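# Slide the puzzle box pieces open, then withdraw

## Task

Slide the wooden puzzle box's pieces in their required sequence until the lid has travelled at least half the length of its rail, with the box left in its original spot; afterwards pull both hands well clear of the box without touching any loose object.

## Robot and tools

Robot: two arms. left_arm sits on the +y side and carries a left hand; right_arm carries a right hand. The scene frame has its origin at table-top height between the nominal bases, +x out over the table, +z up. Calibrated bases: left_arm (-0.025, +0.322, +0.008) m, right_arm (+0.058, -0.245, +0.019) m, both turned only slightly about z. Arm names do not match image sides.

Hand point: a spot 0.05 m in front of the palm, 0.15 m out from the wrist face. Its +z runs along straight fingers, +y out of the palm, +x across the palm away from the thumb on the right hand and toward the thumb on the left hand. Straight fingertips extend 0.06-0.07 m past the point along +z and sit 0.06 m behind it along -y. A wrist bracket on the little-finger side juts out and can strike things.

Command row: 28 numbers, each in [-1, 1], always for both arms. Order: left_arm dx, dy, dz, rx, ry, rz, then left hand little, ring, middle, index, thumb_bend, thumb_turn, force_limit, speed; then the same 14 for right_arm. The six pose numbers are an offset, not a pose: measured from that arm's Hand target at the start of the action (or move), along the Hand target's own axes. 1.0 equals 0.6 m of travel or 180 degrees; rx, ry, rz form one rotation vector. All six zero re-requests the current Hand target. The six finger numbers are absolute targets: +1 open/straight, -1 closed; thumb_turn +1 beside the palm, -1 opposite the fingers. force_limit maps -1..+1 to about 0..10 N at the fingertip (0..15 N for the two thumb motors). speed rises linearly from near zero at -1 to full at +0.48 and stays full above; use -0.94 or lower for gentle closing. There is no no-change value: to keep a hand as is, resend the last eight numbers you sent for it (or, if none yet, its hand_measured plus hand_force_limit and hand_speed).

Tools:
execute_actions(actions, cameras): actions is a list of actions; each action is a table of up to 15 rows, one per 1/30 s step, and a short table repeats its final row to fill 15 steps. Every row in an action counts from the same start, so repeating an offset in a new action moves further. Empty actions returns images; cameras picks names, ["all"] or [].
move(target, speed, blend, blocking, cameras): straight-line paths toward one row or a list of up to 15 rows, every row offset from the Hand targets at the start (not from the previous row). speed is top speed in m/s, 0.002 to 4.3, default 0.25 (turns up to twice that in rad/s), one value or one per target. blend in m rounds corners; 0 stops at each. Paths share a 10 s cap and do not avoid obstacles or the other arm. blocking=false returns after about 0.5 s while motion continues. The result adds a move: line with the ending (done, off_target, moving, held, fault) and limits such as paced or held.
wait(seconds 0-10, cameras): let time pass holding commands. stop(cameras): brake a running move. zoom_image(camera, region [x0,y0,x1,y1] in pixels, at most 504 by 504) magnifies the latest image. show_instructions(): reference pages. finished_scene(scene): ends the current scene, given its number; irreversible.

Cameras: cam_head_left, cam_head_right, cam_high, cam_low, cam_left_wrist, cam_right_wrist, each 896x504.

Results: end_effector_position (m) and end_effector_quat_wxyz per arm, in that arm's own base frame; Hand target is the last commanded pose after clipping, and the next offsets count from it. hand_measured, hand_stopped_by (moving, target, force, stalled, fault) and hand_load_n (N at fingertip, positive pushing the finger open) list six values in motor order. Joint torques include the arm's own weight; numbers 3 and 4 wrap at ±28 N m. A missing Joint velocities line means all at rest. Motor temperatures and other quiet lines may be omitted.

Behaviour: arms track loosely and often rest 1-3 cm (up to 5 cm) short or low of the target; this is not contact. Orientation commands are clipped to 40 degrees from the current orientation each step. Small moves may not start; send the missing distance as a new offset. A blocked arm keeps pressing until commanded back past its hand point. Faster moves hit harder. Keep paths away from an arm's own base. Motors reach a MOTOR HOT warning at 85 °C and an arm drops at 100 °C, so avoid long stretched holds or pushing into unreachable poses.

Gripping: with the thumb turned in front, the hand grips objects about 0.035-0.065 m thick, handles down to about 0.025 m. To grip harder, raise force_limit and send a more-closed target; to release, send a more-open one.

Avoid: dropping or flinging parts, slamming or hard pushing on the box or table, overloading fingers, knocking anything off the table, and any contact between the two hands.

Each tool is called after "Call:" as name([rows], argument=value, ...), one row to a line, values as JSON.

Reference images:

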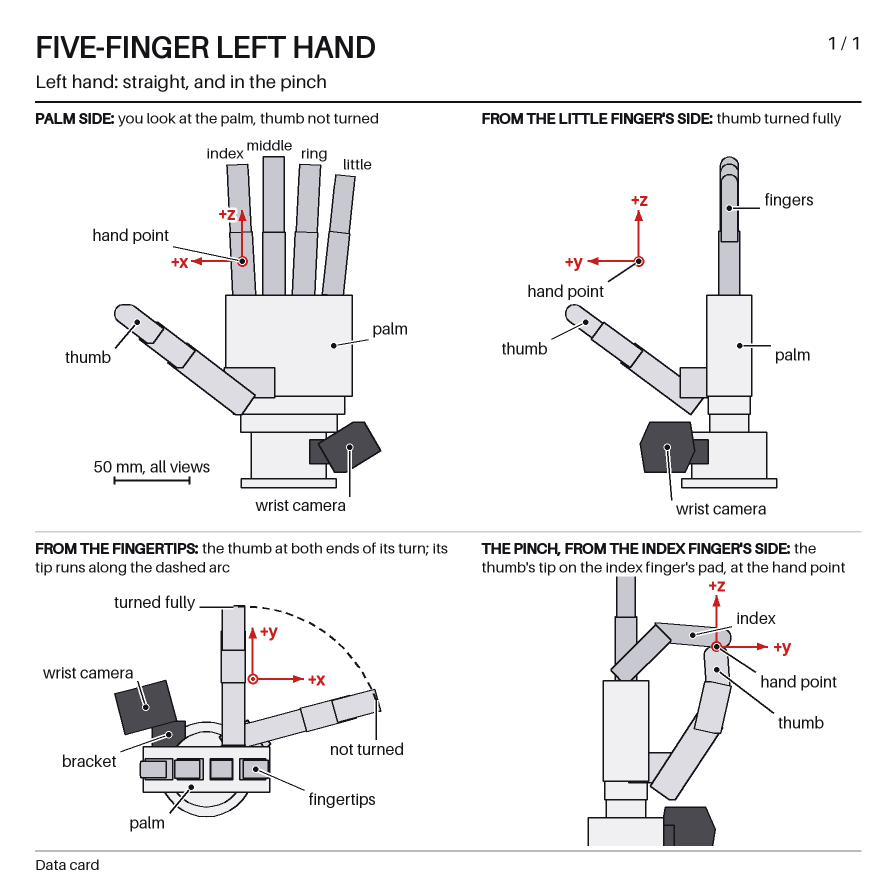

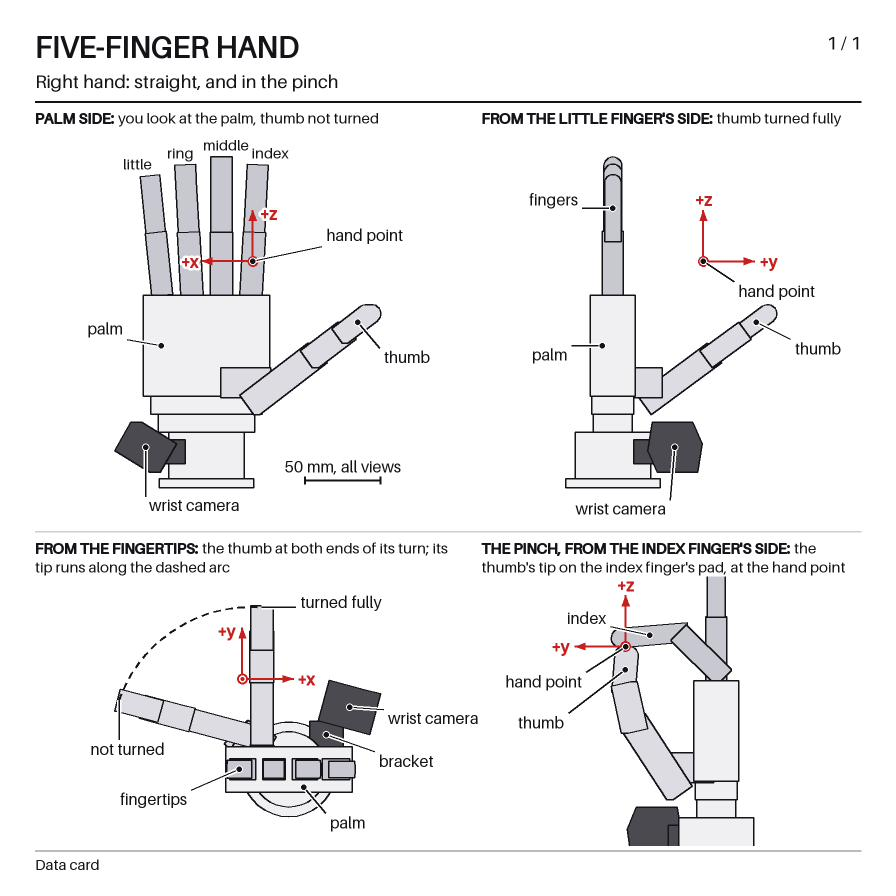

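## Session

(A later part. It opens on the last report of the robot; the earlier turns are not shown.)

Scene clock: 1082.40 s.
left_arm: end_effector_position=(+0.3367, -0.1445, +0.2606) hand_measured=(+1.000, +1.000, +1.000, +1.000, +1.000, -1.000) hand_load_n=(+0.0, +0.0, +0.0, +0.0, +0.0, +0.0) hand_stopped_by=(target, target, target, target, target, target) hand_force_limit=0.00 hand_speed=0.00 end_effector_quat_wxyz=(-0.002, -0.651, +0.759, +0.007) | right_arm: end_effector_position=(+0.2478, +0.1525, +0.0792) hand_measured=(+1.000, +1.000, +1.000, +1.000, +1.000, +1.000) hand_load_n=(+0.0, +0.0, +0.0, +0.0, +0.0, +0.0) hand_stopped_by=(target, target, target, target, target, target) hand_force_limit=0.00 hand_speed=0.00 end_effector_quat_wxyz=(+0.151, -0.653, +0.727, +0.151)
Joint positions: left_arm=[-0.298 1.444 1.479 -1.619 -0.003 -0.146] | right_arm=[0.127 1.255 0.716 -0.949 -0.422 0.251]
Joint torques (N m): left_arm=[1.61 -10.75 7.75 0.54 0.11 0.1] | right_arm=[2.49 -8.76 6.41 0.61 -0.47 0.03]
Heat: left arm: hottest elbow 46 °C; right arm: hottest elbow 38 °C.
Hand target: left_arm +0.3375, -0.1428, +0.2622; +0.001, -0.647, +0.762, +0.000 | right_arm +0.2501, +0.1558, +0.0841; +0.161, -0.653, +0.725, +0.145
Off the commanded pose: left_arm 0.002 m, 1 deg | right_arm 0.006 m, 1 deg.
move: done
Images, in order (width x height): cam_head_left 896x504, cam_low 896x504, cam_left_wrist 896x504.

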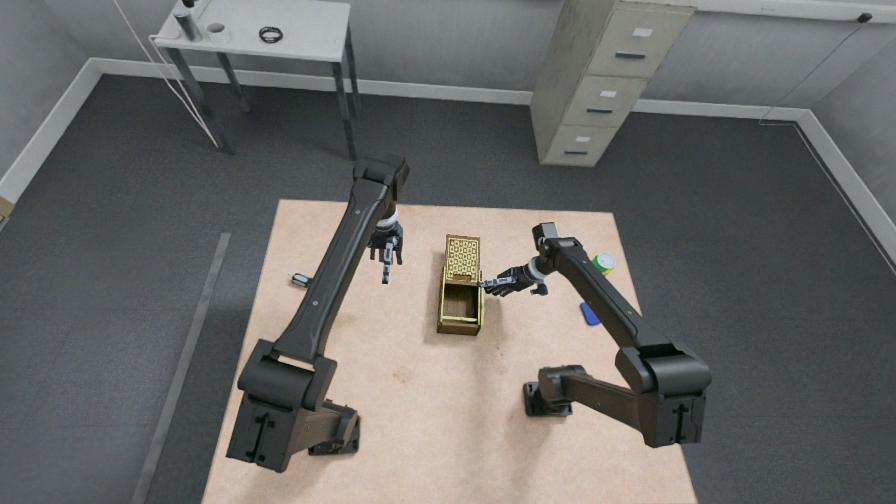

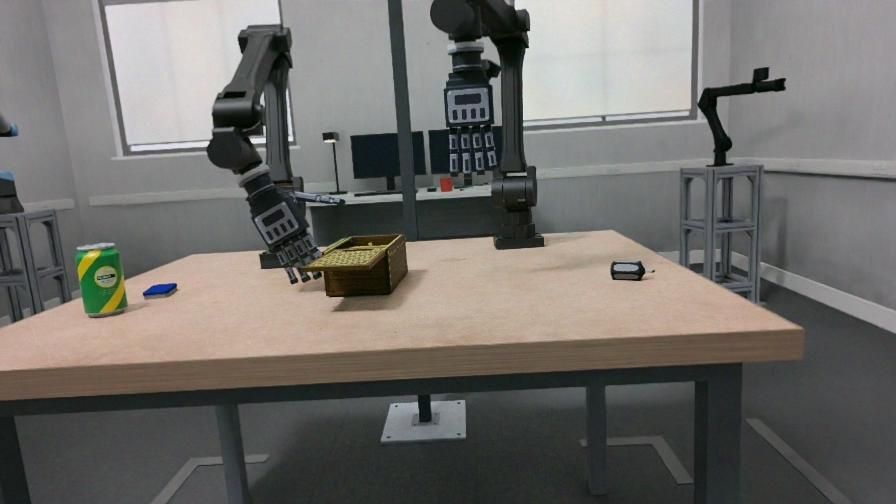

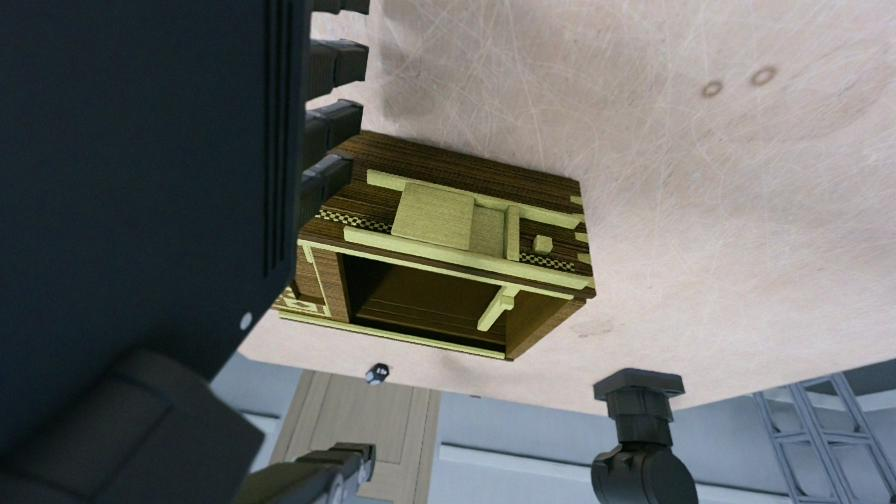

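Call:
move([
  [0,0,0,0,0,0,1,1,1,1,1,-1,0,0, -0.001,0.0368,-0.005,0,0,0,1,1,1,1,1,1,0,0],
], cameras=["cam_left_wrist","cam_head_left","cam_low"], speed=0.03)

Call:
zoom_image(camera="cam_left_wrist", region=[300, 100, 540, 300])

Call:
zoom_image(camera="cam_head_left", region=[425, 255, 505, 345])

Scene clock: 1092.93 s.
left_arm: end_effector_position=(+0.3367, -0.1445, +0.2606) hand_measured=(+1.000, +1.000, +1.000, +1.000, +1.000, -1.000) hand_load_n=(+0.0, +0.0, +0.0, +0.0, +0.0, +0.0) hand_stopped_by=(target, target, target, target, target, target) hand_force_limit=0.00 hand_speed=0.00 end_effector_quat_wxyz=(-0.002, -0.651, +0.759, +0.007) | right_arm: end_effector_position=(+0.2315, +0.1539, +0.0830) hand_measured=(+1.000, +1.000, +1.000, +1.000, +1.000, +1.000) hand_load_n=(+0.0, +0.0, +0.0, +0.0, +0.0, +0.0) hand_stopped_by=(target, target, target, target, target, target) hand_force_limit=0.00 hand_speed=0.00 end_effector_quat_wxyz=(+0.159, -0.652, +0.727, +0.144)
Joint positions: left_arm=[-0.298 1.444 1.479 -1.619 -0.003 -0.146] | right_arm=[0.139 1.183 0.671 -0.949 -0.419 0.27]
Joint torques (N m): left_arm=[1.44 -10.81 7.77 0.51 0.1 0.09] | right_arm=[2.9 -7.59 6.42 -0.06 -0.5 0.03]
Heat: left arm: hottest elbow 46 °C; right arm: hottest elbow 38 °C.
Hand target: left_arm +0.3375, -0.1428, +0.2622; +0.001, -0.647, +0.762, +0.000 | right_arm +0.2280, +0.1574, +0.0871; +0.161, -0.653, +0.725, +0.145
Off the commanded pose: left_arm 0.002 m, 1 deg | right_arm 0.006 m, 0 deg.
move: done
Images, in order (width x height): cam_head_left 896x504, cam_low 896x504, cam_left_wrist 896x504.

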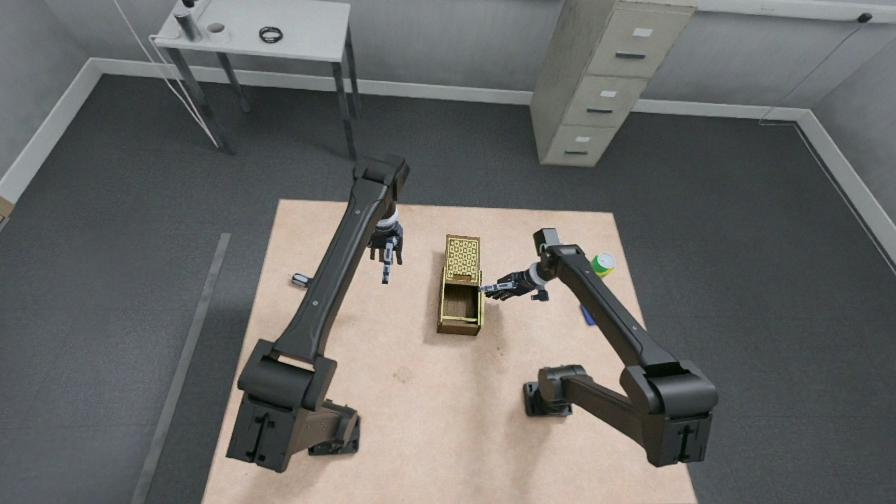

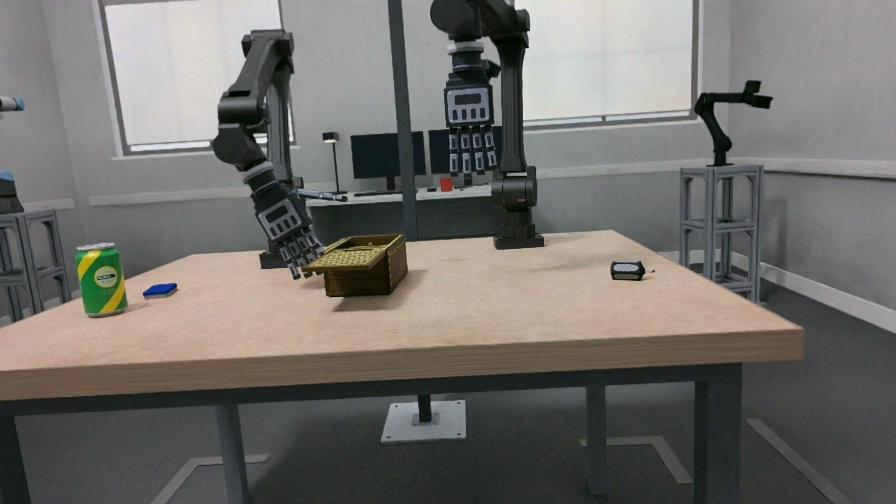

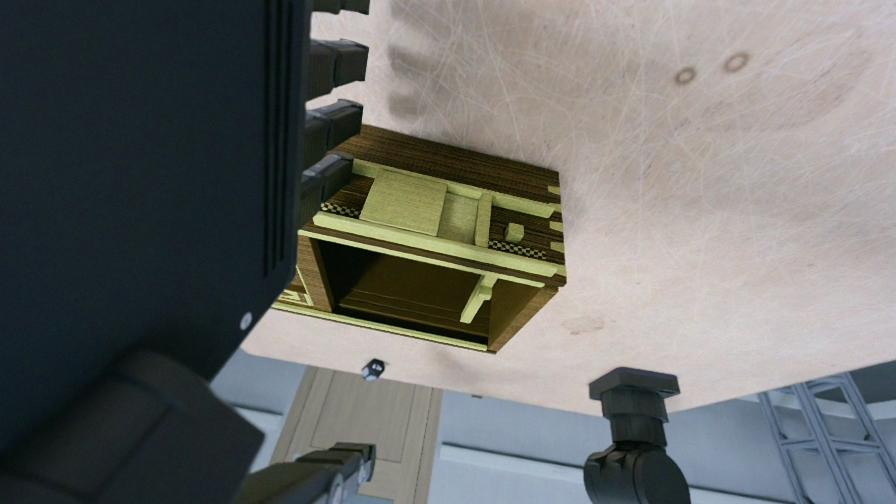

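Scaled by 2.100 from the camera's 896x504 image, which has a finer 1280x720 frame.

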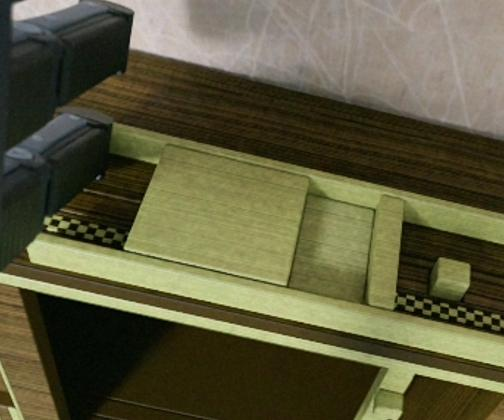

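Scaled by 5.600 from the camera's 896x504 image, which has a finer 1280x720 frame.

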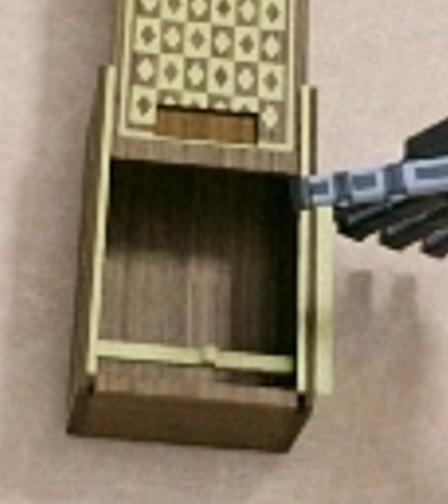

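Call:
move([
  [0,0,0,0,0,0,1,1,1,1,1,-1,0,0, 0.06,0.0,-0.028,0,0,0,1,1,1,1,1,1,0,0],
  [-0.2,0.03,0,0,0,0,1,1,1,1,1,-1,0,0, 0.16,0.0,-0.25,0,0,0,1,1,1,1,1,1,0,0],
], cameras=["cam_low","cam_head_left","cam_head_right","cam_left_wrist"], speed=[0.06,0.2])

Call:
zoom_image(camera="cam_head_left", region=[425, 255, 505, 345])

Call:
zoom_image(camera="cam_low", region=[310, 180, 430, 300])

Call:
zoom_image(camera="cam_left_wrist", region=[300, 0, 600, 300])

Scene clock: 1128.50 s.
left_arm: end_effector_position=(+0.3384, -0.0235, +0.2606) hand_measured=(+1.000, +1.000, +1.000, +1.000, +1.000, -1.000) hand_load_n=(+0.0, +0.0, +0.0, +0.0, +0.0, +0.5) hand_stopped_by=(target, target, target, target, target, target) hand_force_limit=0.00 hand_speed=0.00 end_effector_quat_wxyz=(-0.004, -0.651, +0.759, +0.006) | right_arm: end_effector_position=(+0.2010, +0.0145, +0.1702) hand_measured=(+1.000, +1.000, +1.000, +1.000, +1.000, +1.000) hand_load_n=(+0.0, +0.0, +0.0, +0.0, +0.0, +0.0) hand_stopped_by=(target, target, target, target, target, target) hand_force_limit=0.00 hand_speed=0.00 end_effector_quat_wxyz=(+0.151, -0.648, +0.729, +0.160)
Joint positions: left_arm=[-0.006 1.401 1.434 -1.618 -0.003 0.147] | right_arm=[-0.383 1.119 0.86 -1.475 -0.415 -0.301]
Joint torques (N m): left_arm=[1.67 -10.23 7.92 0.53 0.1 0.11] | right_arm=[1.26 -5.13 10.25 -0.7 -0.45 -0.21]
Heat: left arm: hottest elbow 46 °C; right arm: hottest elbow 37 °C.
Hand target: left_arm +0.3393, -0.0215, +0.2624; +0.001, -0.647, +0.763, -0.001 | right_arm +0.2123, +0.0078, +0.1824; +0.161, -0.653, +0.725, +0.145
Off the commanded pose: left_arm 0.003 m, 1 deg | right_arm 0.018 m, 2 deg.
move: off_target (right_arm)
Images, in order (width x height): cam_head_left 896x504, cam_head_right 896x504, cam_low 896x504, cam_left_wrist 896x504.

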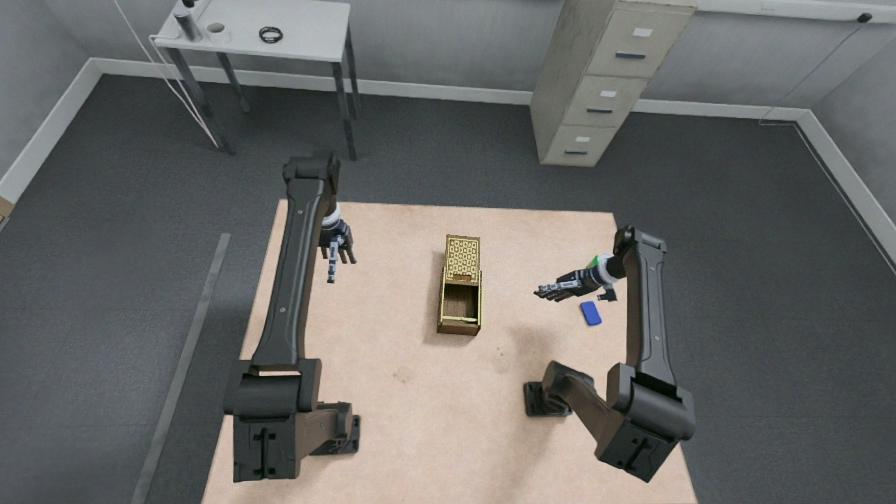

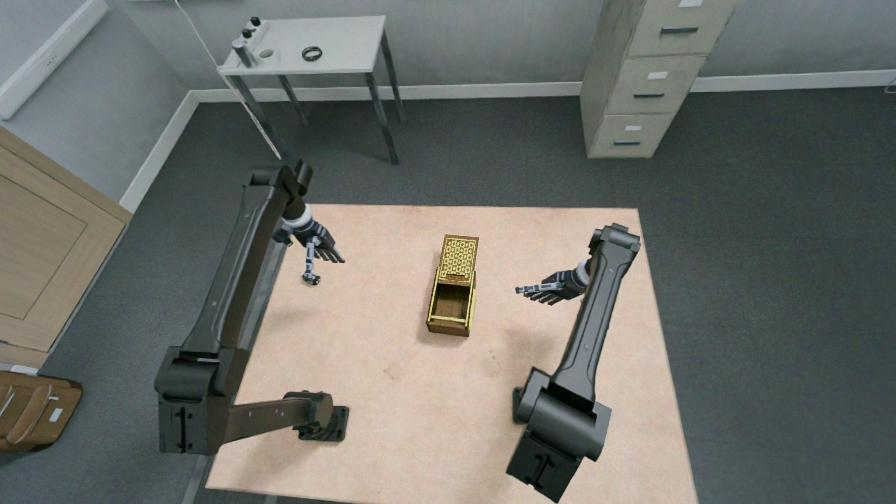

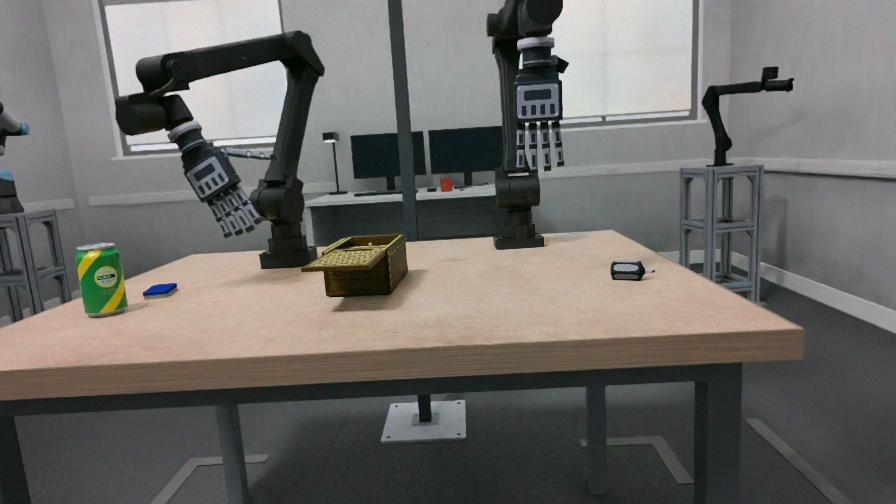

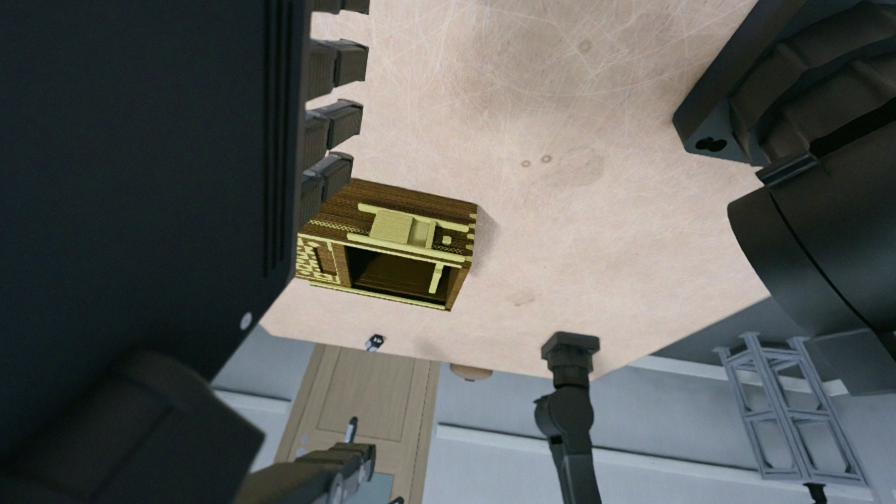

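Scaled by 5.600 from the camera's 896x504 image, which has a finer 1280x720 frame.

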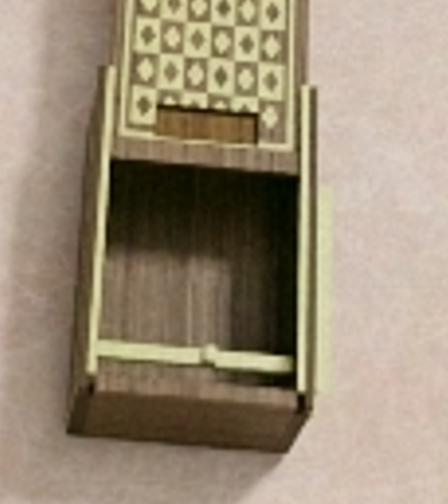

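Scaled by 4.200 from the camera's 896x504 image, which has a finer 1280x720 frame.

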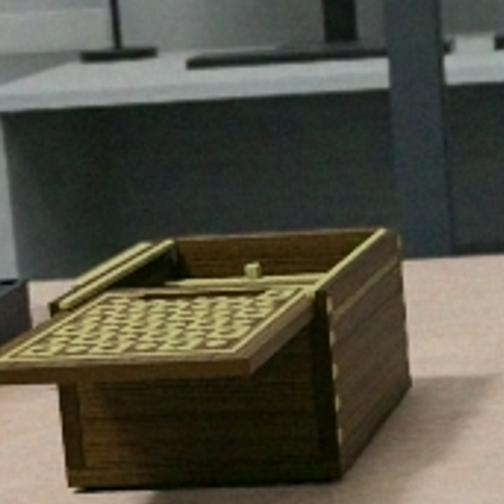

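Scaled by 1.680 from the camera's 896x504 image, which has a finer 1280x720 frame.

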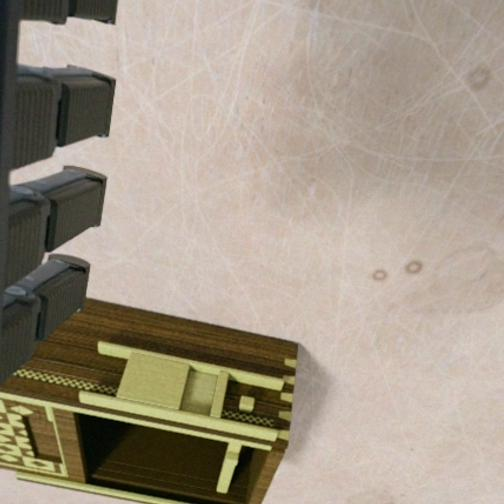

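Call:
move([
  [-0.08,0.0,-0.05,0,0,0,1,1,1,1,1,-1,0,0, -0.05,0.05,-0.2,0,0,0,1,1,1,1,1,1,0,0],
], cameras=["cam_low","cam_head_left"], speed=0.2)

Scene clock: 1139.73 s.
left_arm: end_effector_position=(+0.3370, +0.0220, +0.2838) hand_measured=(+1.000, +1.000, +1.000, +1.000, +1.000, -1.000) hand_load_n=(+0.0, +0.0, +0.0, +0.0, +0.0, +0.0) hand_stopped_by=(target, target, target, target, target, target) hand_force_limit=0.00 hand_speed=0.00 end_effector_quat_wxyz=(-0.005, -0.651, +0.759, +0.005) | right_arm: end_effector_position=(+0.1766, -0.0072, +0.2887) hand_measured=(+1.000, +1.000, +1.000, +1.000, +1.000, +1.000) hand_load_n=(-0.5, +0.0, +0.0, +0.0, +0.0, +0.0) hand_stopped_by=(target, target, target, target, target, target) hand_force_limit=0.00 hand_speed=0.00 end_effector_quat_wxyz=(+0.188, -0.646, +0.739, +0.013)
Joint positions: left_arm=[0.107 1.407 1.501 -1.679 -0.003 0.261] | right_arm=[-0.491 0.856 1.083 -1.684 -0.362 -0.336]
Joint torques (N m): left_arm=[1.49 -8.35 11.26 -0.08 0.08 0.11] | right_arm=[1.26 -1.61 10.58 -0.02 -0.26 -0.12]
Heat: left arm: hottest elbow 46 °C; right arm: hottest elbow 38 °C.
Hand target: left_arm +0.3470, +0.0258, +0.2924; +0.001, -0.647, +0.763, -0.001 | right_arm +0.1800, -0.0124, +0.3039; +0.161, -0.653, +0.725, +0.145
Off the commanded pose: left_arm 0.014 m, 1 deg | right_arm 0.016 m, 16 deg.
joint sent to its limit (right arm) — joint 4 (wrist pitch), lower limit. The joint targets are off in orientation, not in position.
move: off_target (left_arm, right_arm)
Images, in order (width x height): cam_head_left 896x504, cam_low 896x504.

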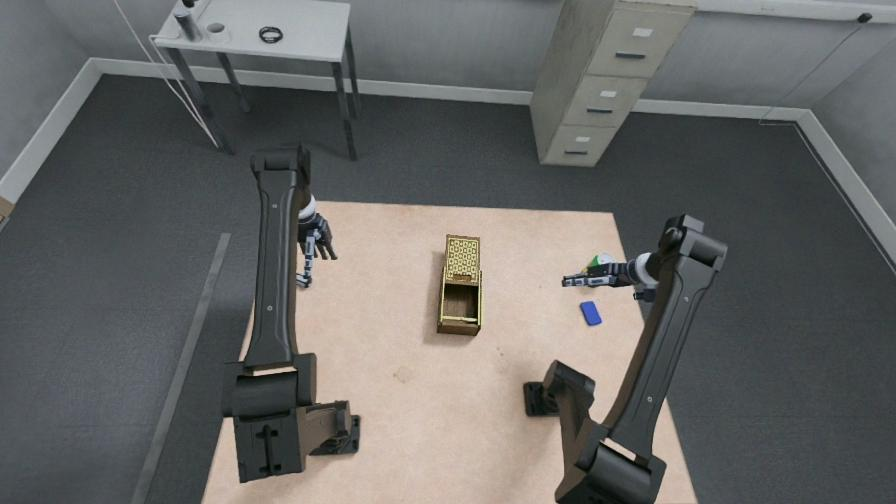

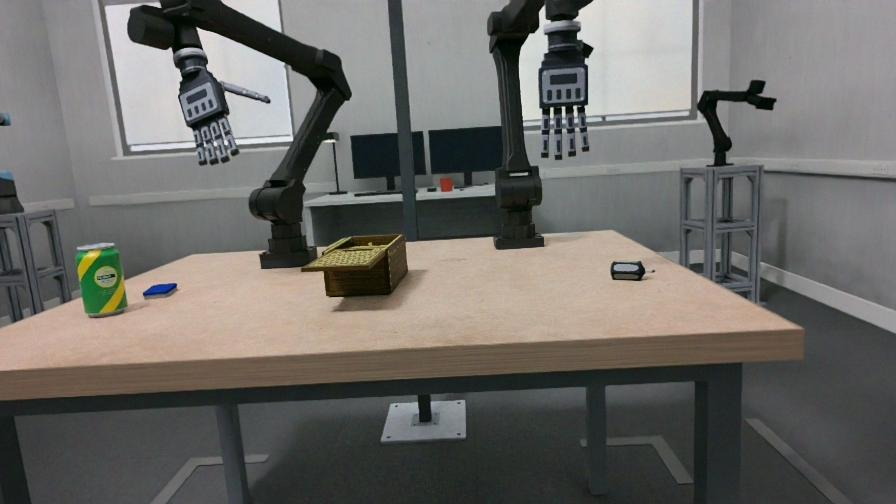

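Call:
finished_scene(scene=2)

The scene is finished: the task was done.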